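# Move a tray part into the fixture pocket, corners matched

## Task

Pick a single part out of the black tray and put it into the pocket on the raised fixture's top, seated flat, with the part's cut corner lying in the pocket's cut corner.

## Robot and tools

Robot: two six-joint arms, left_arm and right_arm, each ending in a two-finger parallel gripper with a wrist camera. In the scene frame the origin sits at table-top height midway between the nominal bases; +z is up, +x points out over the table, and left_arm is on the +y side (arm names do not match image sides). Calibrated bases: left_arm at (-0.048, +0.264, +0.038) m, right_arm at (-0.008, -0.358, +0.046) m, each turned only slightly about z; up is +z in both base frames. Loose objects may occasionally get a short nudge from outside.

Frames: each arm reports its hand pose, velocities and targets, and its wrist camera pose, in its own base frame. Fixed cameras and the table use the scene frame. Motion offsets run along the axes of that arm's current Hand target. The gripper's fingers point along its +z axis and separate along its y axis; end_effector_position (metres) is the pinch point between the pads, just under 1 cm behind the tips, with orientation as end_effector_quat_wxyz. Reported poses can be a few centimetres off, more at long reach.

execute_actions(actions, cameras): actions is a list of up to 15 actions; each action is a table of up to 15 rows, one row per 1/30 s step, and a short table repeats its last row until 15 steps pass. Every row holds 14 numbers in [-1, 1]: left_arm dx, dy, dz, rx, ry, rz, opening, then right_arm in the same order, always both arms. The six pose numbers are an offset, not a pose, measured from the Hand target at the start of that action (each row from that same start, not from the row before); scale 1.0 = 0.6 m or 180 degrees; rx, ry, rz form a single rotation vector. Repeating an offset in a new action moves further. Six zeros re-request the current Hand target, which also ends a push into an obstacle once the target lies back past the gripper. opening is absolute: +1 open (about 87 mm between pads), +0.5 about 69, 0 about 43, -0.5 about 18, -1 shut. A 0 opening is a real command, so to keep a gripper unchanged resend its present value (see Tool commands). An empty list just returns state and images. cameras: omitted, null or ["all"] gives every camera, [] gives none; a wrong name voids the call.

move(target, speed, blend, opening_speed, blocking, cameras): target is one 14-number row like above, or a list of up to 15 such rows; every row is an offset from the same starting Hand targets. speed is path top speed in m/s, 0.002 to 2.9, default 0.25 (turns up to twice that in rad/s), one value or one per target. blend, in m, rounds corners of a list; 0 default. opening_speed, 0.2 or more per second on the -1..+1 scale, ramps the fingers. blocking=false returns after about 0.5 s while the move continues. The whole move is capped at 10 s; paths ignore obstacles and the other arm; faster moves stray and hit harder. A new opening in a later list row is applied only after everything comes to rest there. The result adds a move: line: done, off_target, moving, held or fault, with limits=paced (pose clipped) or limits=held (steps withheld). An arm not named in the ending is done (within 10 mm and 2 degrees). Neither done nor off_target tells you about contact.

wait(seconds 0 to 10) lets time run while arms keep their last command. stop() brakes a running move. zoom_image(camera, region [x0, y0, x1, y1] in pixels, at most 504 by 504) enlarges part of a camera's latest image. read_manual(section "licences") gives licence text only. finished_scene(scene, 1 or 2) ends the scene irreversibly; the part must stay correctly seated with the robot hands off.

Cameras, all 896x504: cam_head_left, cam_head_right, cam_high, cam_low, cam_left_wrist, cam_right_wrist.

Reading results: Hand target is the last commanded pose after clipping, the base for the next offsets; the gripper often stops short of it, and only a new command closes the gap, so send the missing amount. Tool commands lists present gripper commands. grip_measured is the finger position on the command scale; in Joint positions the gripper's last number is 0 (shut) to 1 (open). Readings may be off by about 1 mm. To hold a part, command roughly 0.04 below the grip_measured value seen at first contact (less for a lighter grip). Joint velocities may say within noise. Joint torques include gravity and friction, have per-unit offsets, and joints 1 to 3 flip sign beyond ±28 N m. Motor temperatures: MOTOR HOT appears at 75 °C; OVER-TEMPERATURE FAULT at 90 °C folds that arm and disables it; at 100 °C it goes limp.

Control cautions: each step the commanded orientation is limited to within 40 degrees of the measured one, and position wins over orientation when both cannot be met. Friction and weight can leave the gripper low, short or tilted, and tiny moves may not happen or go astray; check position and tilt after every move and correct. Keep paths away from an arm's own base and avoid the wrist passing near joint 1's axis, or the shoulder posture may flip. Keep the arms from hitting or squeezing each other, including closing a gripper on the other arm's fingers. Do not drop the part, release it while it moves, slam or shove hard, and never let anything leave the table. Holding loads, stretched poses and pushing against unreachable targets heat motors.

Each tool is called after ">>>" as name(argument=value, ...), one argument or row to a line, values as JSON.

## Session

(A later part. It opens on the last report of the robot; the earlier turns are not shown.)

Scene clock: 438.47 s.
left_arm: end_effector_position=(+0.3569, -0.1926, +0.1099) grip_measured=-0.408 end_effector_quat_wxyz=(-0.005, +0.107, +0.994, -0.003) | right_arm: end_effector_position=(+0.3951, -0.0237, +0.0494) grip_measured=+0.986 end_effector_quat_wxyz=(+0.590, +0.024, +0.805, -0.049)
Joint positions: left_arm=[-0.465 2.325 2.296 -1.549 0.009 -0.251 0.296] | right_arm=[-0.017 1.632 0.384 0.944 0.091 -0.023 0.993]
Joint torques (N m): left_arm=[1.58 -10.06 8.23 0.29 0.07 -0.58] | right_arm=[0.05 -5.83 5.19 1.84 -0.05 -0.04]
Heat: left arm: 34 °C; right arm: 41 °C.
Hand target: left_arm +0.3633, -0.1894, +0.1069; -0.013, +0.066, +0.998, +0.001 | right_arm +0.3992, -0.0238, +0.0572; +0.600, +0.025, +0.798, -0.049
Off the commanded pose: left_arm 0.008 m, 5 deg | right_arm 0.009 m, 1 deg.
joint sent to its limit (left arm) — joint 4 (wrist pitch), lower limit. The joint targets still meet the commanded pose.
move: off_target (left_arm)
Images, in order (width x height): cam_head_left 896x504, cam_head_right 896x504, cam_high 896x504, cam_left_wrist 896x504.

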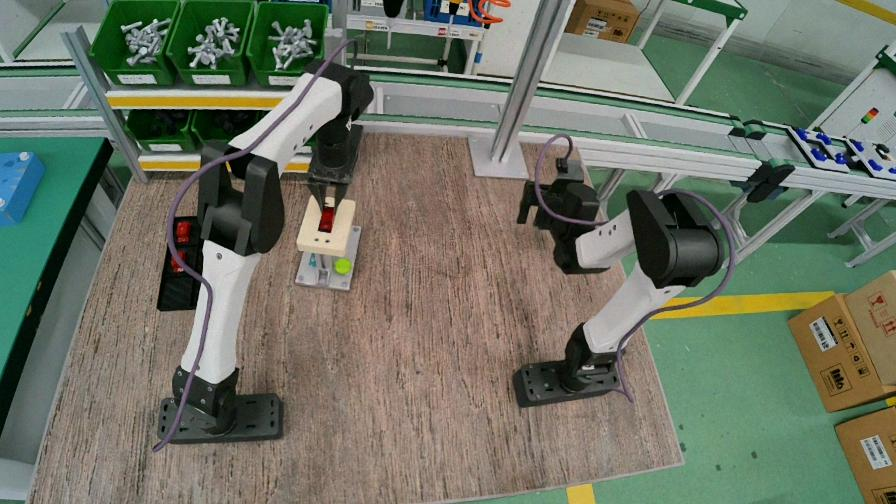

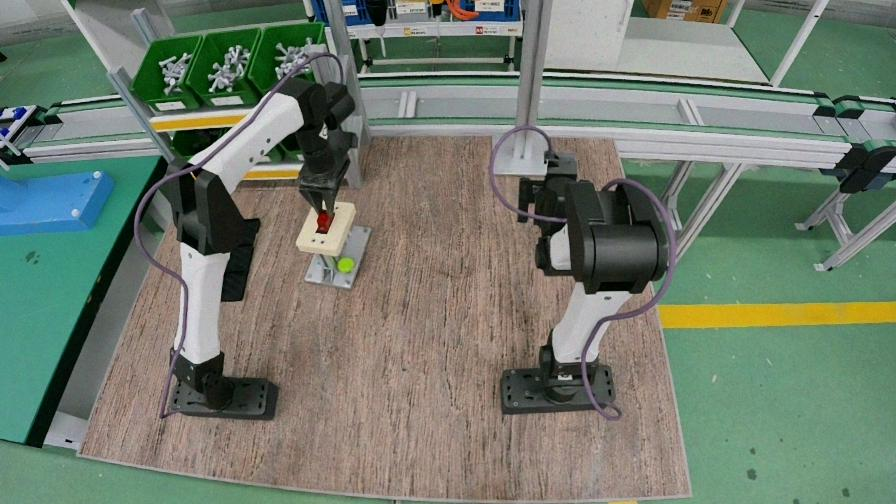

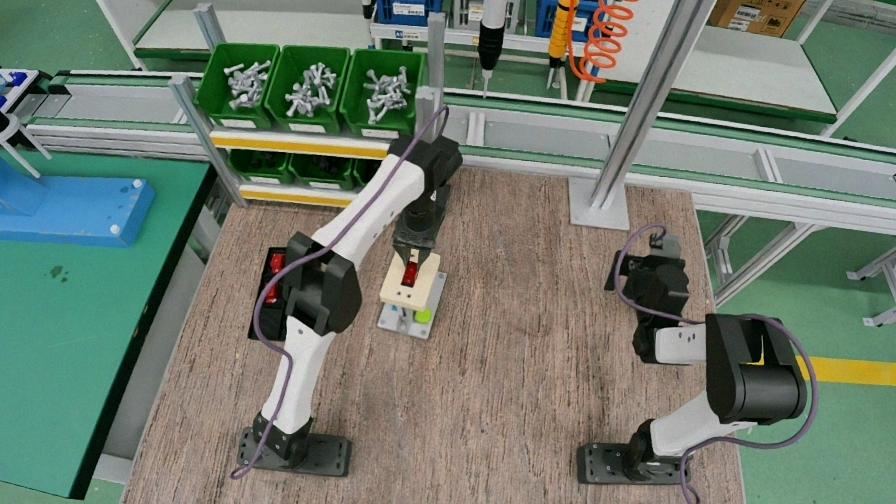

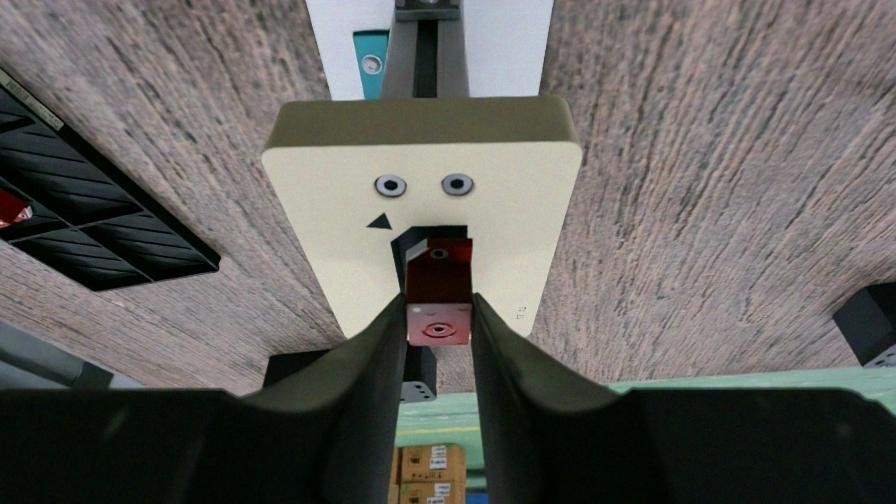

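>>> move(
  target=[
    [0,0.0333,-0.008,0,0,-0.0233,-0.52,0,0,0,0,0,0,1],
    [0,0,-0.008,0,0,-0.0078,-0.52,0,0,0,0,0,0,1],
    [0,0,0,0,0,-0.0078,-0.52,0,0,0,0,0,0,1],
  ],
  speed=0.06,
  cameras=["cam_left_wrist","cam_high","cam_head_right","cam_head_left"],
)

>>> zoom_image(
  camera="cam_left_wrist",
  region=[350, 170, 530, 350],
)

Scene clock: 469.93 s.
left_arm: end_effector_position=(+0.3563, -0.1953, +0.1099) grip_measured=-0.408 end_effector_quat_wxyz=(-0.005, +0.101, +0.995, -0.008) | right_arm: end_effector_position=(+0.3951, -0.0237, +0.0494) grip_measured=+0.986 end_effector_quat_wxyz=(+0.590, +0.024, +0.805, -0.049)
Joint positions: left_arm=[-0.467 2.325 2.296 -1.547 0.018 -0.265 0.296] | right_arm=[-0.017 1.632 0.384 0.944 0.091 -0.023 0.993]
Joint torques (N m): left_arm=[1.89 -10.15 8.05 0.26 -0.03 -0.66] | right_arm=[0.05 -5.83 5.19 1.85 -0.04 -0.04]
Heat: left arm: 36 °C; right arm: 41 °C.
Hand target: left_arm +0.3633, -0.1893, +0.1069; -0.013, +0.054, +0.998, +0.001 | right_arm +0.3992, -0.0238, +0.0572; +0.600, +0.025, +0.798, -0.049
Off the commanded pose: left_arm 0.010 m, 6 deg | right_arm 0.009 m, 1 deg.
joint sent to its limit (left arm) — joint 4 (wrist pitch), lower limit. The joint targets still meet the commanded pose.
move: off_target (left_arm)
Images, in order (width x height): cam_head_left 896x504, cam_head_right 896x504, cam_high 896x504, cam_left_wrist 896x504.

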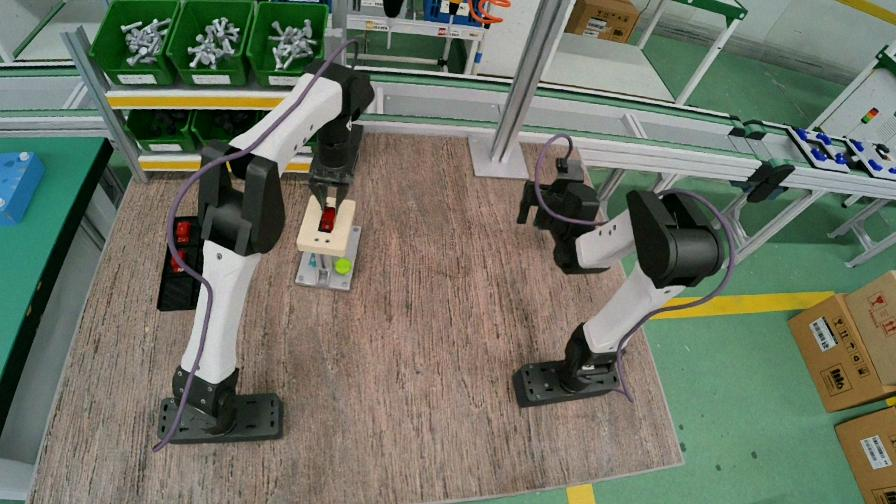

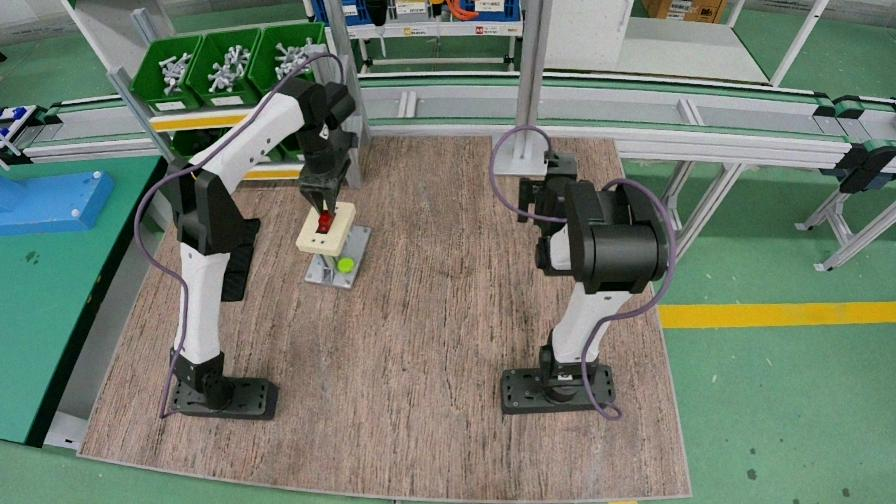

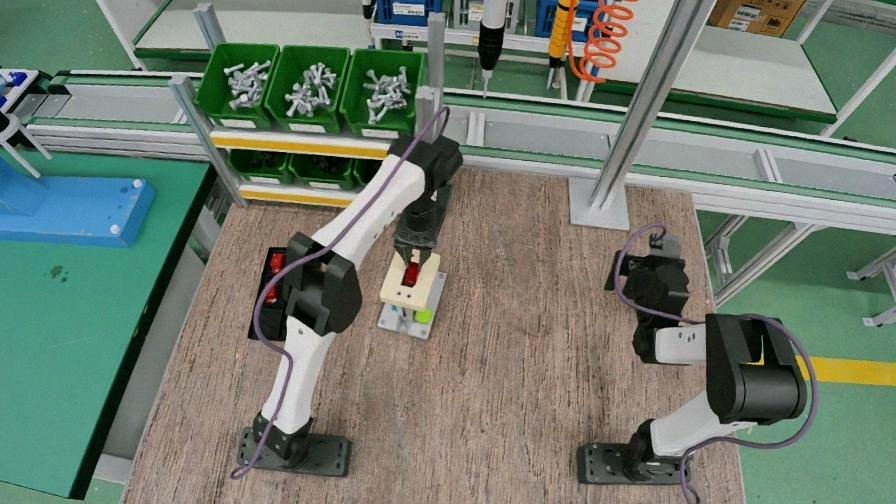

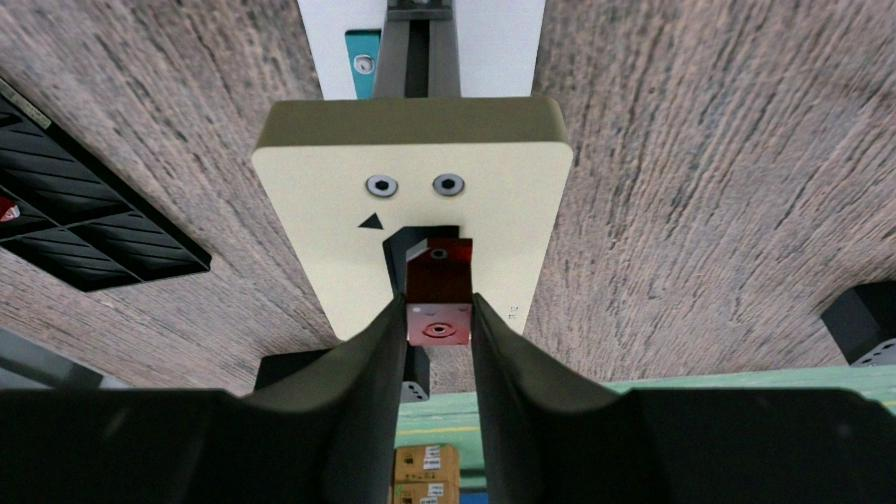

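Scaled by 2.800 from the camera's 896x504 image, which has a finer 1280x720 frame.

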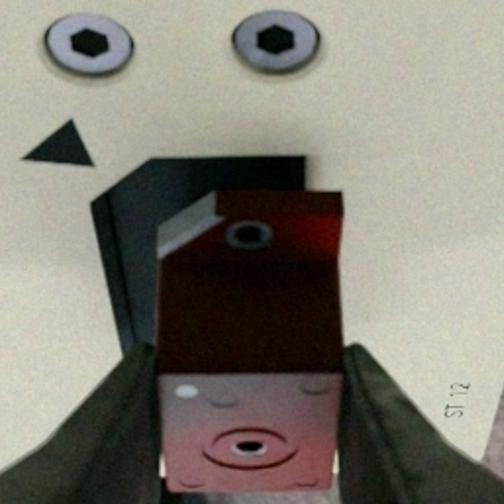

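>>> zoom_image(
  camera="cam_head_right",
  region=[300, 200, 350, 250],
)

>>> zoom_image(
  camera="cam_high",
  region=[385, 245, 435, 295],
)

>>> zoom_image(
  camera="cam_head_left",
  region=[300, 195, 350, 245],
)

Scaled by 10.080 from the camera's 896x504 image, which has a finer 1280x720 frame.

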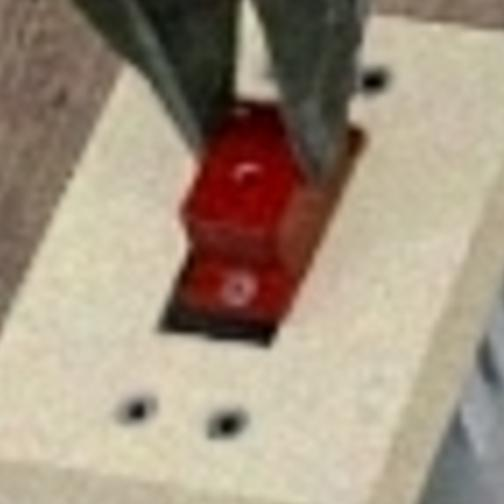

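Scaled by 10.080 from the camera's 896x504 image, which has a finer 1280x720 frame.

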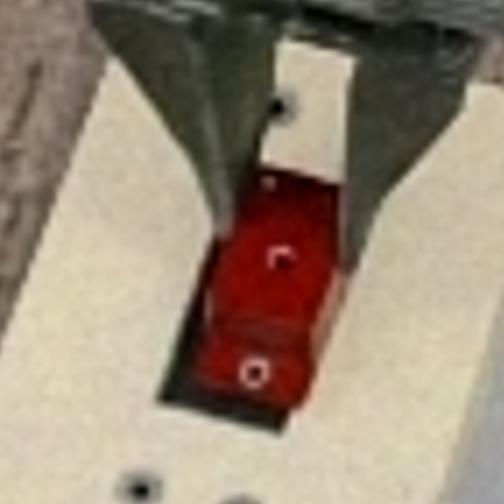

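Scaled by 10.080 from the camera's 896x504 image, which has a finer 1280x720 frame.

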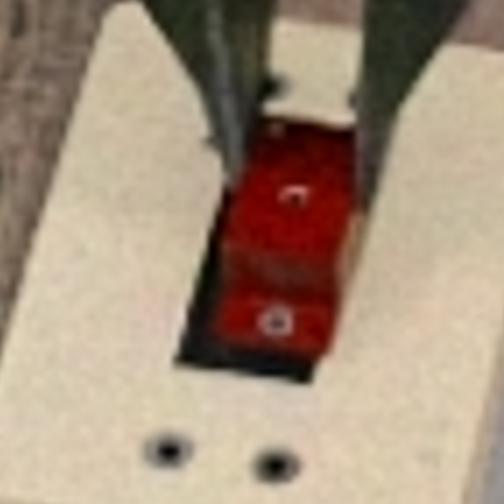

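>>> move(
  target=[-0.001,0.007,0,0,-0.005,0.01,-0.52,0,0,0,0,0,0,1],
  speed=0.05,
  cameras=["cam_left_wrist"],
)

>>> zoom_image(
  camera="cam_left_wrist",
  region=[350, 170, 530, 350],
)

Scene clock: 518.90 s.
left_arm: end_effector_position=(+0.3564, -0.1952, +0.1099) grip_measured=-0.408 end_effector_quat_wxyz=(-0.005, +0.103, +0.995, -0.008) | right_arm: end_effector_position=(+0.3951, -0.0237, +0.0494) grip_measured=+0.986 end_effector_quat_wxyz=(+0.590, +0.024, +0.805, -0.049)
Joint positions: left_arm=[-0.467 2.325 2.296 -1.546 0.018 -0.261 0.296] | right_arm=[-0.017 1.632 0.384 0.944 0.091 -0.023 0.993]
Joint torques (N m): left_arm=[2.33 -10.63 7.31 0.3 -0.09 -0.36] | right_arm=[0.03 -5.85 5.19 1.85 -0.04 -0.04]
Heat: left arm: 38 °C; right arm: 42 °C.
Hand target: left_arm +0.3643, -0.1852, +0.1069; -0.006, +0.070, +0.998, +0.001 | right_arm +0.3992, -0.0238, +0.0572; +0.600, +0.025, +0.798, -0.049
Off the commanded pose: left_arm 0.013 m, 4 deg | right_arm 0.009 m, 1 deg.
move: off_target (left_arm)
Images, in order (width x height): cam_left_wrist 896x504.

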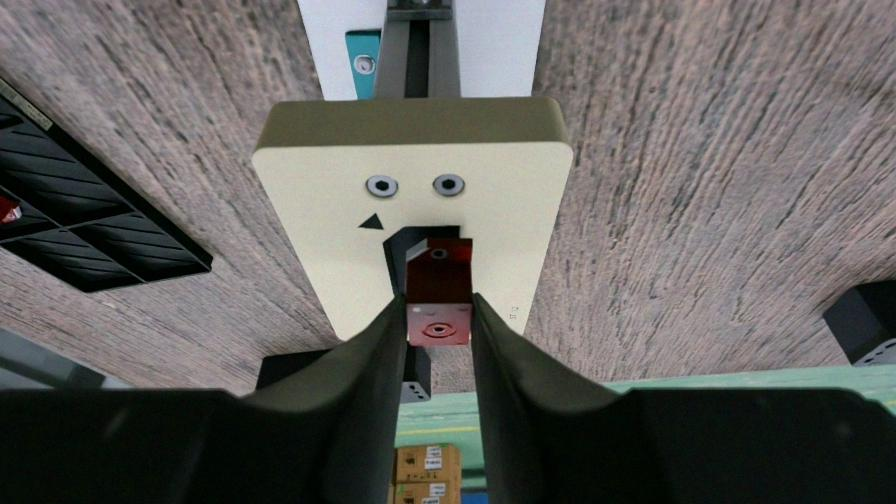

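Scaled by 2.800 from the camera's 896x504 image, which has a finer 1280x720 frame.

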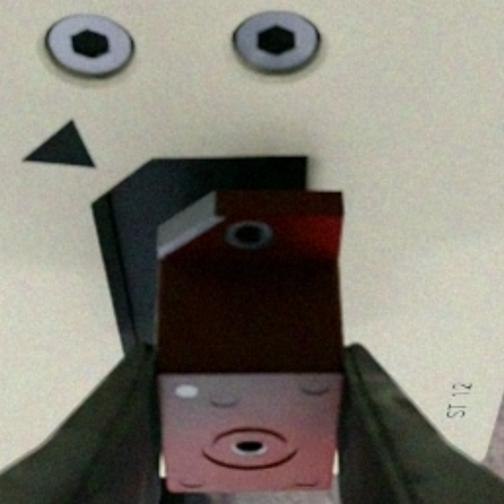

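>>> move(
  target=[0,0.025,-0.01,0,0,0,-0.52,0,0,0,0,0,0,1],
  speed=0.1,
  cameras=["cam_left_wrist"],
)

Scene clock: 525.53 s.
left_arm: end_effector_position=(+0.3577, -0.1890, +0.1101) grip_measured=-0.408 end_effector_quat_wxyz=(-0.007, +0.118, +0.993, -0.007) | right_arm: end_effector_position=(+0.3951, -0.0237, +0.0494) grip_measured=+0.986 end_effector_quat_wxyz=(+0.590, +0.024, +0.805, -0.049)
Joint positions: left_arm=[-0.456 2.325 2.296 -1.552 0.018 -0.22 0.296] | right_arm=[-0.017 1.632 0.384 0.944 0.091 -0.023 0.993]
Joint torques (N m): left_arm=[4.3 -13.05 5.53 0.31 -0.08 -0.47] | right_arm=[0.05 -5.85 5.19 1.85 -0.04 -0.04]
Heat: left arm: 38 °C; right arm: 42 °C.
Hand target: left_arm +0.3665, -0.1704, +0.1129; -0.005, +0.070, +0.998, +0.001 | right_arm +0.3992, -0.0238, +0.0572; +0.600, +0.025, +0.798, -0.049
Off the commanded pose: left_arm 0.021 m, 6 deg | right_arm 0.009 m, 1 deg.
joint sent to its limit (left arm) — joint 4 (wrist pitch), lower limit. The joint targets still meet the commanded pose.
move: off_target (left_arm)
Images, in order (width x height): cam_left_wrist 896x504.

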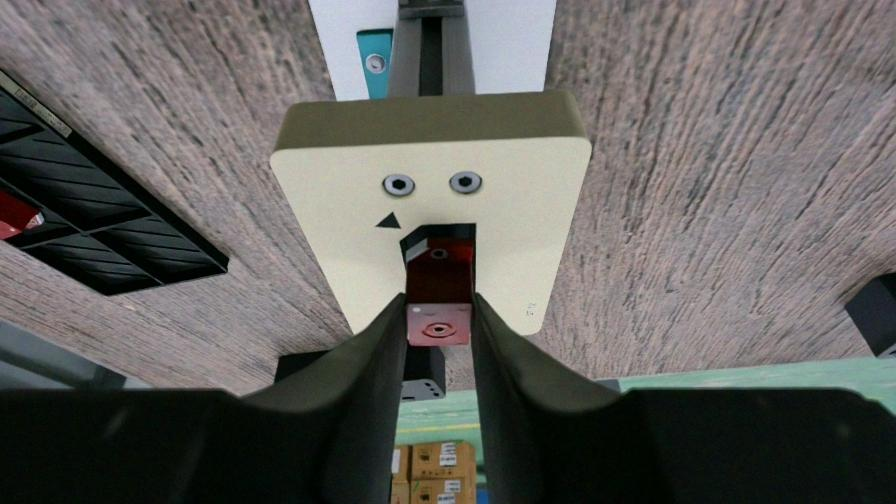

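>>> zoom_image(
  camera="cam_high",
  region=[360, 60, 500, 280],
)

>>> zoom_image(
  camera="cam_head_right",
  region=[240, 50, 400, 250],
)

>>> zoom_image(
  camera="cam_low",
  region=[300, 0, 660, 320],
)

This scene's latest camera images include none from cam_high. They are from: cam_left_wrist. cam_high's image comes with the result of a call that names it in "cameras".

This scene's latest camera images include none from cam_head_right. They are from: cam_left_wrist. cam_head_right's image comes with the result of a call that names it in "cameras".

This scene's latest camera images include none from cam_low. They are from: cam_left_wrist. cam_low's image comes with the result of a call that names it in "cameras".

>>> execute_actions(
  actions=[],
)

>>> zoom_image(
  camera="cam_high",
  region=[360, 60, 500, 280],
)

>>> zoom_image(
  camera="cam_head_right",
  region=[240, 50, 400, 250],
)

>>> zoom_image(
  camera="cam_head_left",
  region=[260, 30, 420, 270],
)

>>> zoom_image(
  camera="cam_low",
  region=[300, 0, 660, 320],
)

Scene clock: 542.03 s.
left_arm: end_effector_position=(+0.3576, -0.1889, +0.1101) grip_measured=-0.408 end_effector_quat_wxyz=(-0.007, +0.118, +0.993, -0.007) | right_arm: end_effector_position=(+0.3951, -0.0237, +0.0494) grip_measured=+0.986 end_effector_quat_wxyz=(+0.590, +0.024, +0.805, -0.049)
Joint positions: left_arm=[-0.456 2.325 2.296 -1.552 0.018 -0.219 0.296] | right_arm=[-0.017 1.632 0.384 0.944 0.091 -0.023 0.993]
Joint velocities: within noise
Joint torques (N m): left_arm=[4.27 -13.05 5.53 0.31 -0.09 -0.46] | right_arm=[0.05 -5.85 5.2 1.85 -0.04 -0.04]
Motor temperatures (°C): left_arm=[19 41 29 21 18 19 20] | right_arm=[21 27 26 42 20 19 17]
Heat: left arm: 41 °C; right arm: 42 °C.
Hand target: left_arm +0.3664, -0.1704, +0.1129; -0.006, +0.070, +0.998, +0.001 | right_arm +0.3992, -0.0238, +0.0572; +0.600, +0.025, +0.798, -0.049
Tool commands: left_gripper/opening=-0.52 right_gripper/opening=+1.0
Off the commanded pose: left_arm 0.021 m, 6 deg | right_arm 0.009 m, 1 deg.

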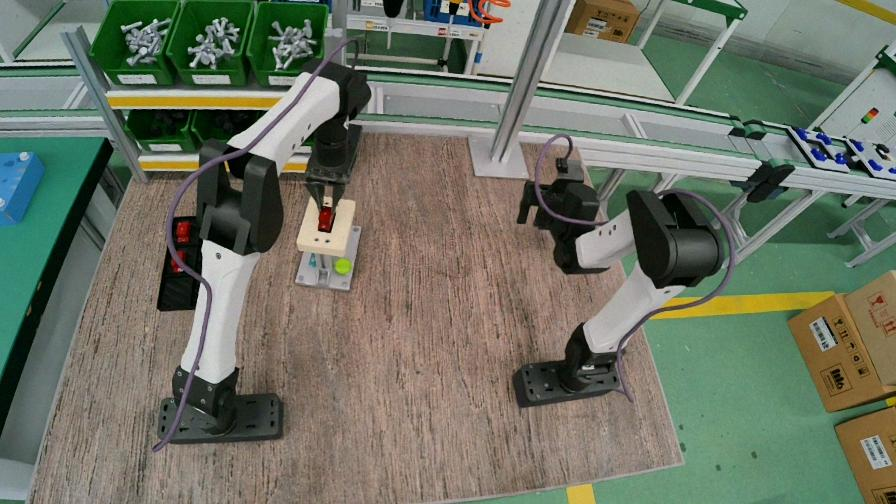

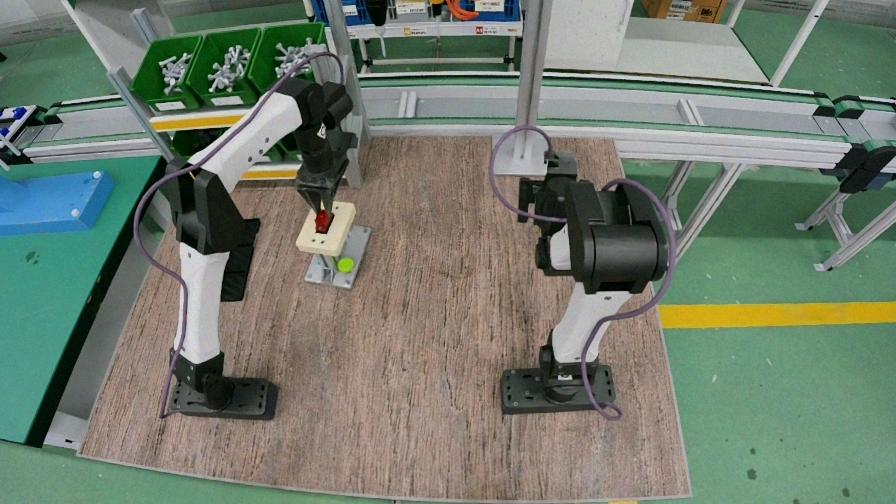

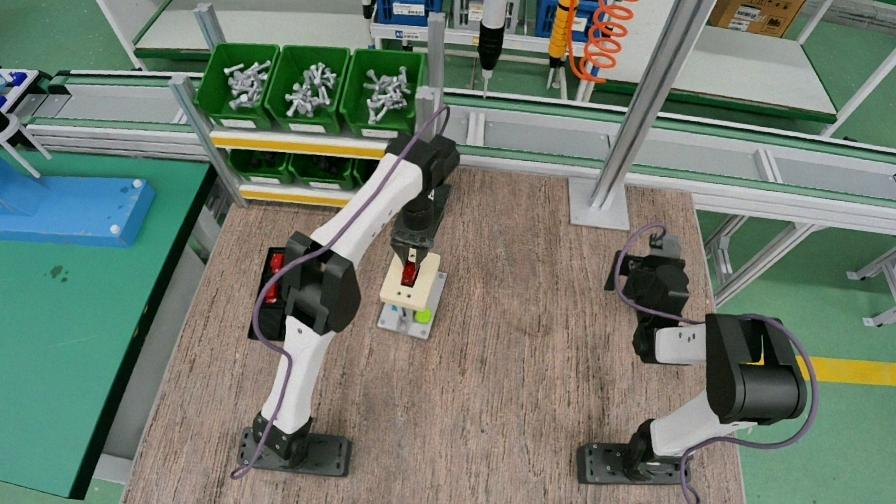

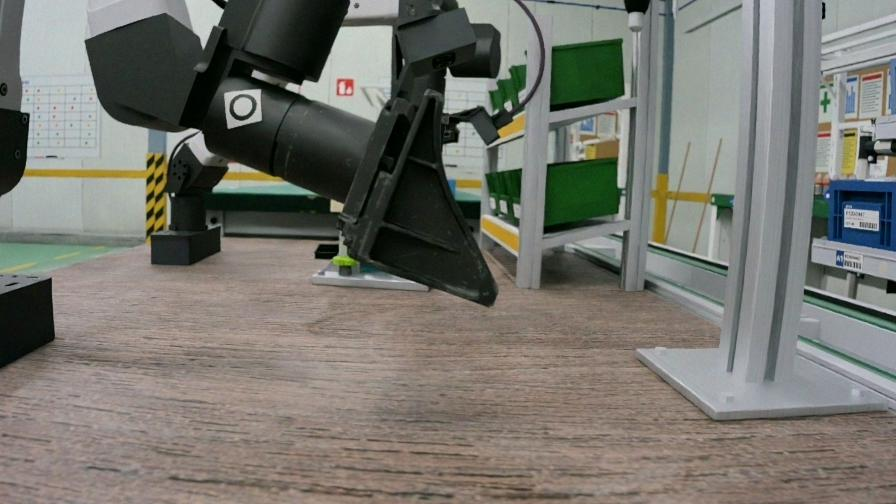

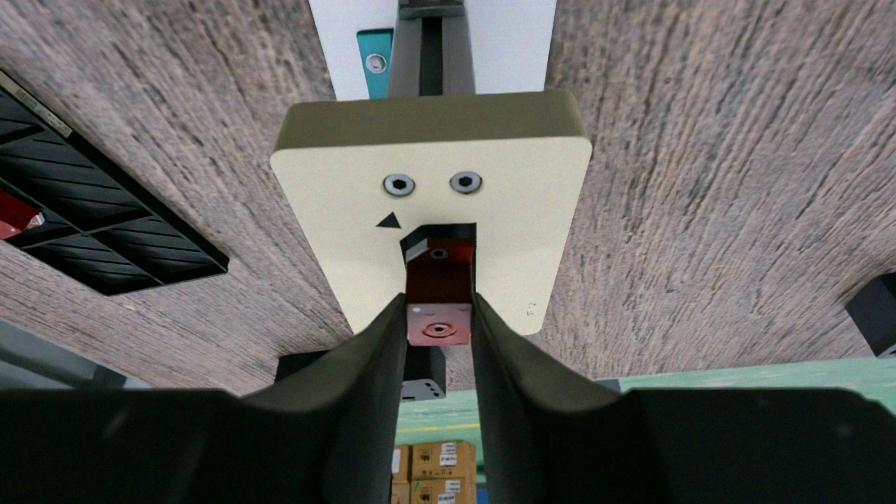

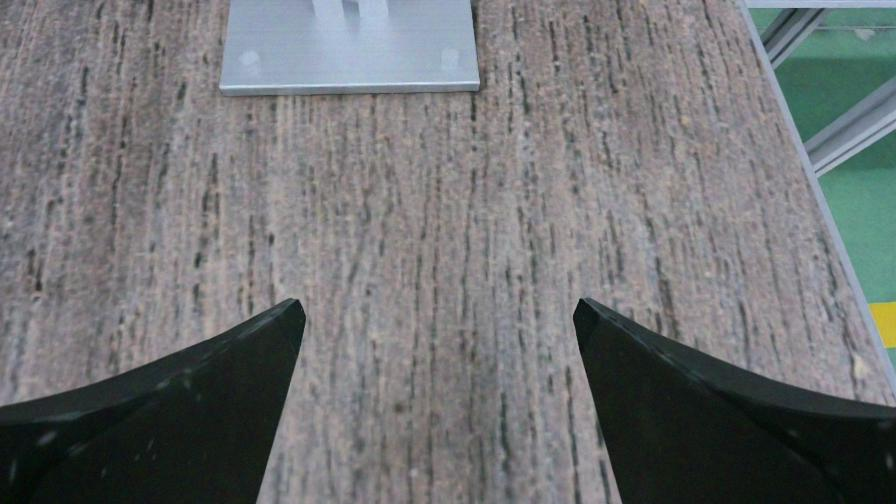

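Scaled by 2.291 from the camera's 896x504 image, which has a finer 1280x720 frame.

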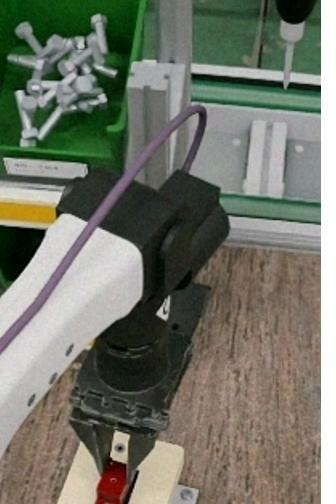

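Scaled by 2.520 from the camera's 896x504 image, which has a finer 1280x720 frame.

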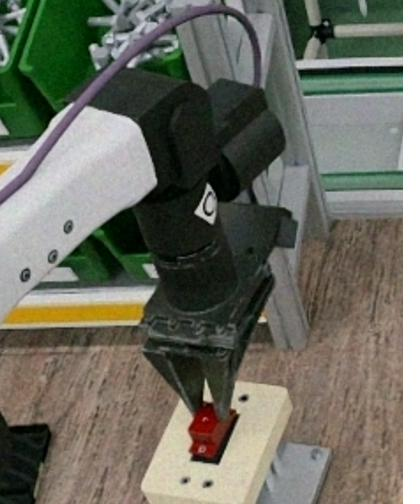

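Scaled by 2.100 from the camera's 896x504 image, which has a finer 1280x720 frame.

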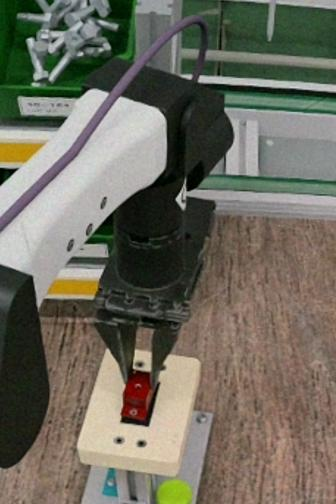

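Scaled by 1.400 from the camera's 896x504 image, which has a finer 1280x720 frame.

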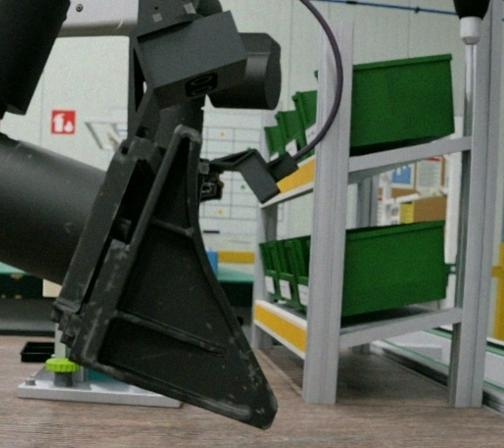

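>>> move(
  target=[
    [0.01,0.0,-0.03,0,0,0,-0.52,0,0,0,0,0,0,1],
    [0.0705,0.022,-0.0533,0,0,-0.0556,-0.52,0,0,0,0,0,0,1],
  ],
  speed=0.1,
  blend=[0.01,0],
  cameras=["cam_left_wrist"],
)

Scene clock: 564.93 s.
left_arm: end_effector_position=(+0.3272, -0.1556, +0.1256) grip_measured=-0.408 end_effector_quat_wxyz=(-0.032, -0.009, +0.999, +0.006) | right_arm: end_effector_position=(+0.3951, -0.0237, +0.0494) grip_measured=+0.986 end_effector_quat_wxyz=(+0.590, +0.024, +0.805, -0.049)
Joint positions: left_arm=[-0.392 2.159 2.074 -1.549 0.013 -0.41 0.296] | right_arm=[-0.017 1.632 0.384 0.944 0.091 -0.023 0.993]
Joint torques (N m): left_arm=[0.27 -16.75 5.59 0.21 -0.06 -0.1] | right_arm=[0.05 -5.85 5.19 1.85 -0.05 -0.04]
Heat: left arm: 43 °C; right arm: 42 °C.
Hand target: left_arm +0.3268, -0.1514, +0.1454; -0.005, -0.018, +1.000, +0.001 | right_arm +0.3992, -0.0238, +0.0572; +0.600, +0.025, +0.798, -0.049
Off the commanded pose: left_arm 0.020 m, 3 deg | right_arm 0.009 m, 1 deg.
move: off_target (left_arm); blend cut to 0.0095 m at target 1
Images, in order (width x height): cam_left_wrist 896x504.

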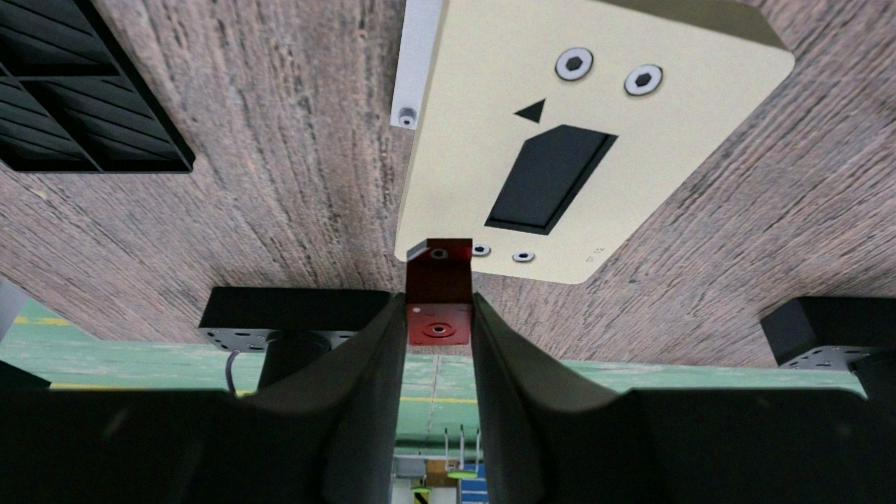

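>>> move(
  target=[0,0,0,0,0,0,-0.52,0,0,0,0,0,0,1],
  cameras=["cam_left_wrist"],
)

Scene clock: 568.87 s.
left_arm: end_effector_position=(+0.3272, -0.1557, +0.1256) grip_measured=-0.408 end_effector_quat_wxyz=(-0.032, -0.010, +0.999, +0.006) | right_arm: end_effector_position=(+0.3951, -0.0237, +0.0494) grip_measured=+0.986 end_effector_quat_wxyz=(+0.590, +0.024, +0.805, -0.049)
Joint positions: left_arm=[-0.392 2.159 2.074 -1.549 0.013 -0.411 0.296] | right_arm=[-0.017 1.632 0.384 0.944 0.091 -0.023 0.993]
Joint torques (N m): left_arm=[0.23 -16.75 5.59 0.21 -0.06 -0.1] | right_arm=[0.05 -5.83 5.19 1.85 -0.04 -0.04]
Heat: left arm: 43 °C; right arm: 42 °C.
Hand target: left_arm +0.3268, -0.1514, +0.1454; -0.005, -0.018, +1.000, +0.001 | right_arm +0.3992, -0.0238, +0.0572; +0.600, +0.025, +0.798, -0.049
Off the commanded pose: left_arm 0.020 m, 3 deg | right_arm 0.009 m, 1 deg.
move: off_target (left_arm)
Images, in order (width x height): cam_left_wrist 896x504.

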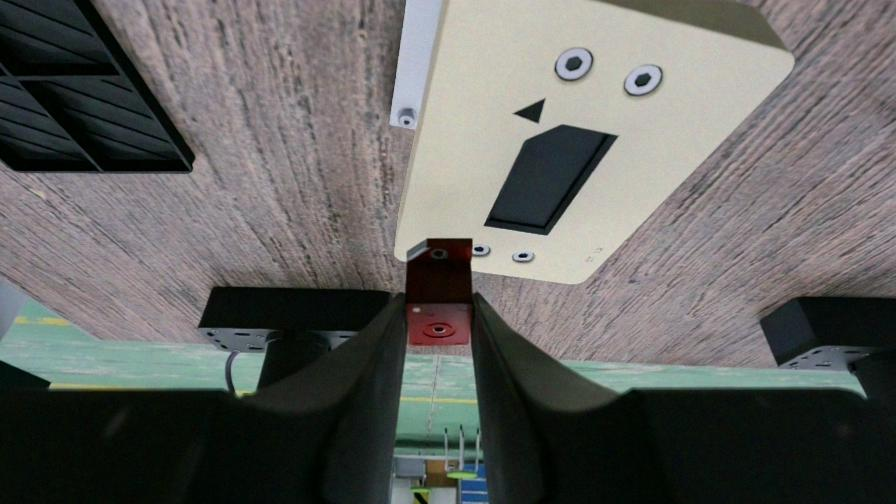

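>>> wait(
  seconds=0.1,
)

>>> zoom_image(
  camera="cam_low",
  region=[300, 0, 660, 320],
)

>>> zoom_image(
  camera="cam_head_right",
  region=[150, 50, 400, 250],
)

>>> zoom_image(
  camera="cam_head_left",
  region=[200, 30, 420, 270],
)

Scene clock: 578.13 s.
left_arm: end_effector_position=(+0.3272, -0.1557, +0.1256) grip_measured=-0.408 end_effector_quat_wxyz=(-0.032, -0.010, +0.999, +0.006) | right_arm: end_effector_position=(+0.3951, -0.0237, +0.0494) grip_measured=+0.986 end_effector_quat_wxyz=(+0.590, +0.024, +0.805, -0.049)
Joint positions: left_arm=[-0.392 2.159 2.074 -1.549 0.013 -0.411 0.296] | right_arm=[-0.017 1.632 0.384 0.944 0.091 -0.023 0.993]
Joint torques (N m): left_arm=[0.23 -16.75 5.59 0.21 -0.06 -0.1] | right_arm=[0.03 -5.85 5.19 1.85 -0.05 -0.04]
Heat: left arm: 43 °C; right arm: 42 °C.
Hand target: left_arm +0.3268, -0.1514, +0.1454; -0.005, -0.018, +1.000, +0.001 | right_arm +0.3992, -0.0238, +0.0572; +0.600, +0.025, +0.798, -0.049
Tool commands: left_gripper/opening=-0.52 right_gripper/opening=+1.0
Off the commanded pose: left_arm 0.020 m, 3 deg | right_arm 0.009 m, 1 deg.
wait: 0.10 s; at rest from the start

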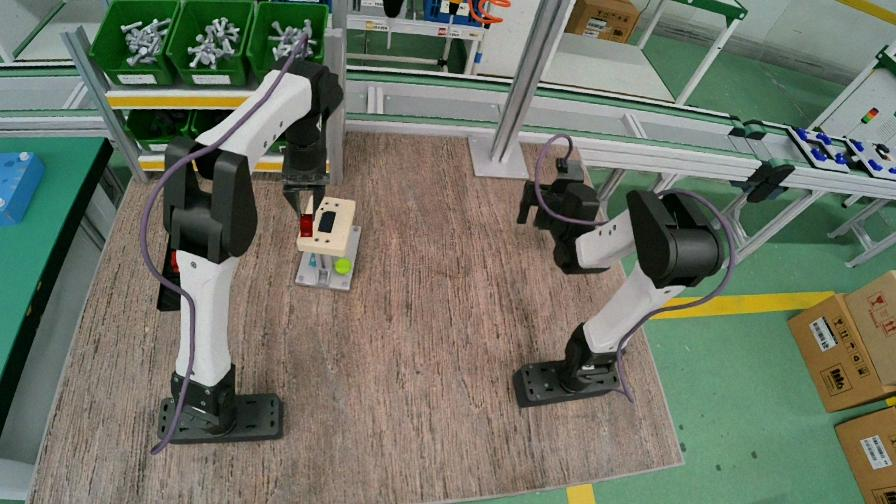

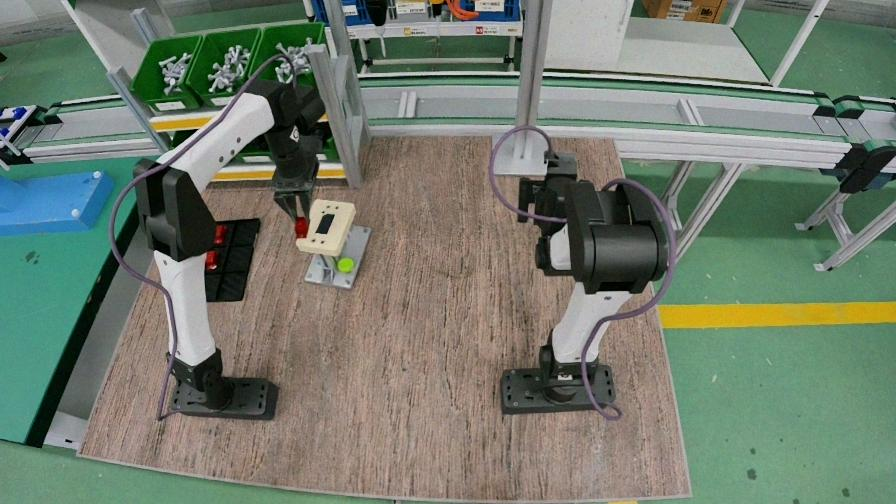

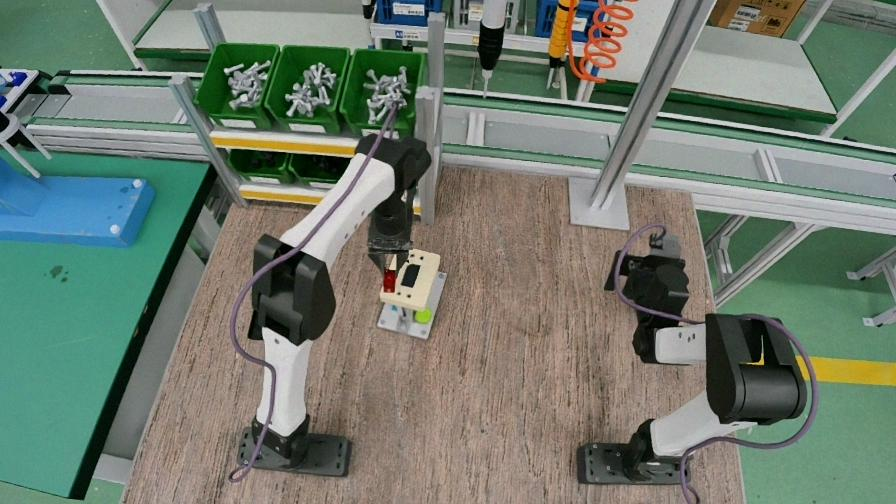

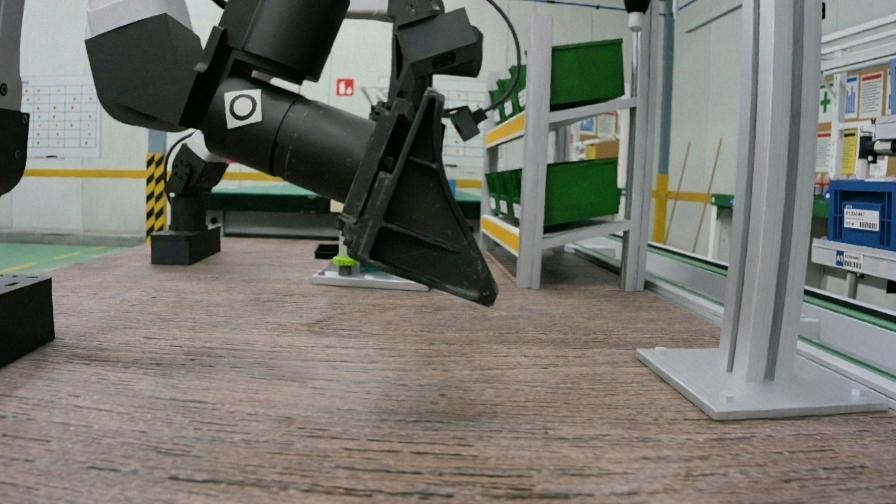

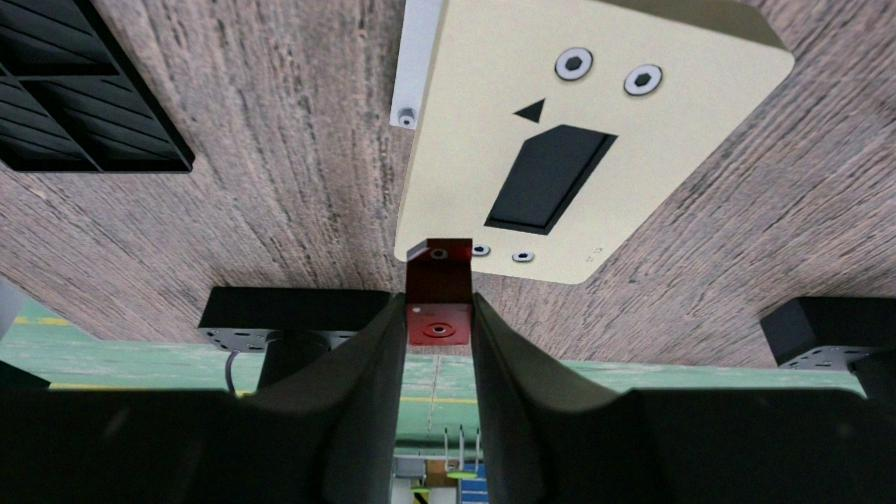

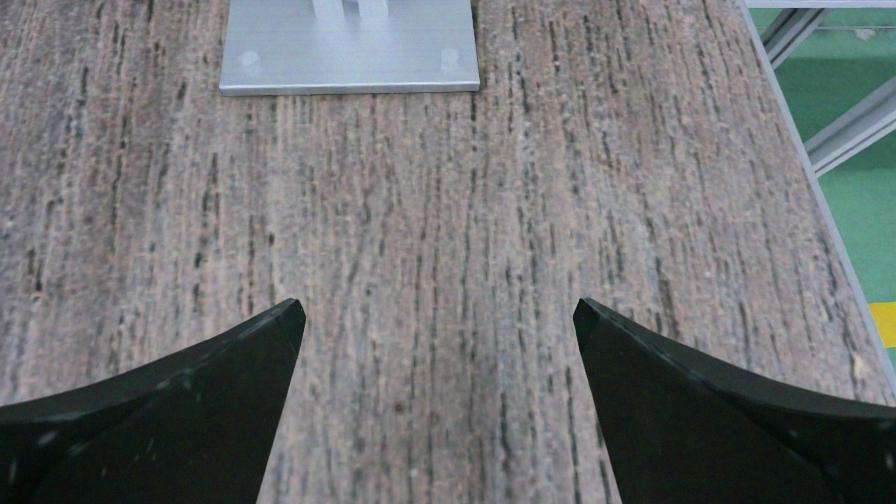

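Scaled by 1.400 from the camera's 896x504 image, which has a finer 1280x720 frame.

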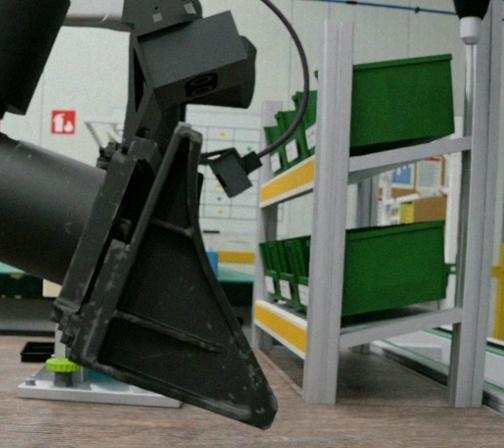

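Scaled by 2.016 from the camera's 896x504 image, which has a finer 1280x720 frame.

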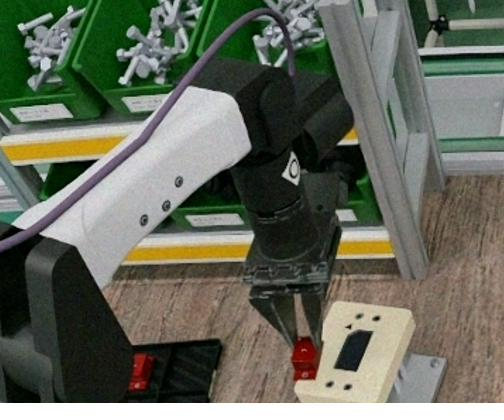

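Scaled by 2.100 from the camera's 896x504 image, which has a finer 1280x720 frame.

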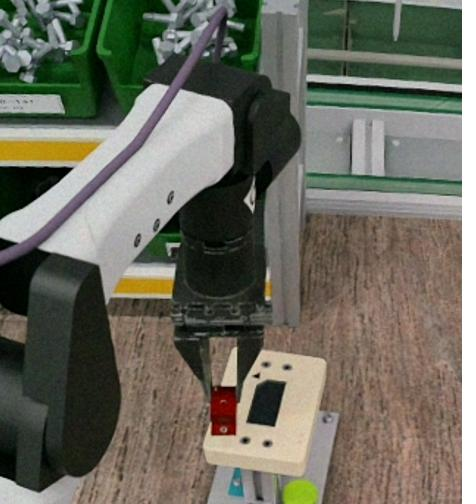

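>>> move(
  target=[0.01,0,-0.05,0,0,0,-0.52,0,0,0,0,0,0,1],
  speed=0.1,
  cameras=["cam_left_wrist"],
)

Scene clock: 585.63 s.
left_arm: end_effector_position=(+0.3238, -0.1545, +0.1586) grip_measured=-0.408 end_effector_quat_wxyz=(+0.012, -0.013, +1.000, -0.012) | right_arm: end_effector_position=(+0.3951, -0.0237, +0.0494) grip_measured=+0.986 end_effector_quat_wxyz=(+0.590, +0.024, +0.805, -0.049)
Joint positions: left_arm=[-0.392 2.06 2.07 -1.549 0.013 -0.417 0.296] | right_arm=[-0.017 1.632 0.384 0.944 0.091 -0.023 0.993]
Joint torques (N m): left_arm=[-0.1 -14.94 5.83 0.34 0 -0.08] | right_arm=[0.05 -5.85 5.2 1.85 -0.05 -0.04]
Heat: left arm: 43 °C; right arm: 42 °C.
Hand target: left_arm +0.3211, -0.1517, +0.1754; -0.005, -0.018, +1.000, +0.001 | right_arm +0.3992, -0.0238, +0.0572; +0.600, +0.025, +0.798, -0.049
Off the commanded pose: left_arm 0.017 m, 3 deg | right_arm 0.009 m, 1 deg.
joint sent to its limit (left arm) — joint 4 (wrist pitch), lower limit. The joint targets are off in orientation, not in position.
move: off_target (left_arm)
Images, in order (width x height): cam_left_wrist 896x504.

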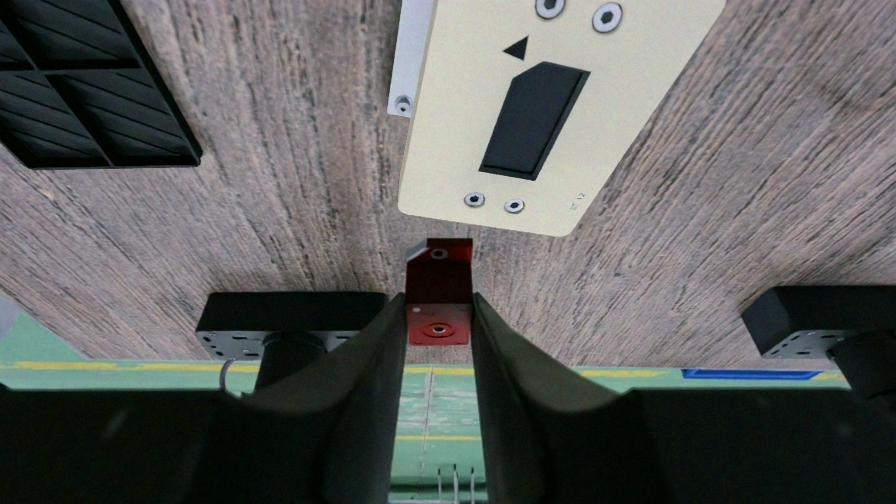

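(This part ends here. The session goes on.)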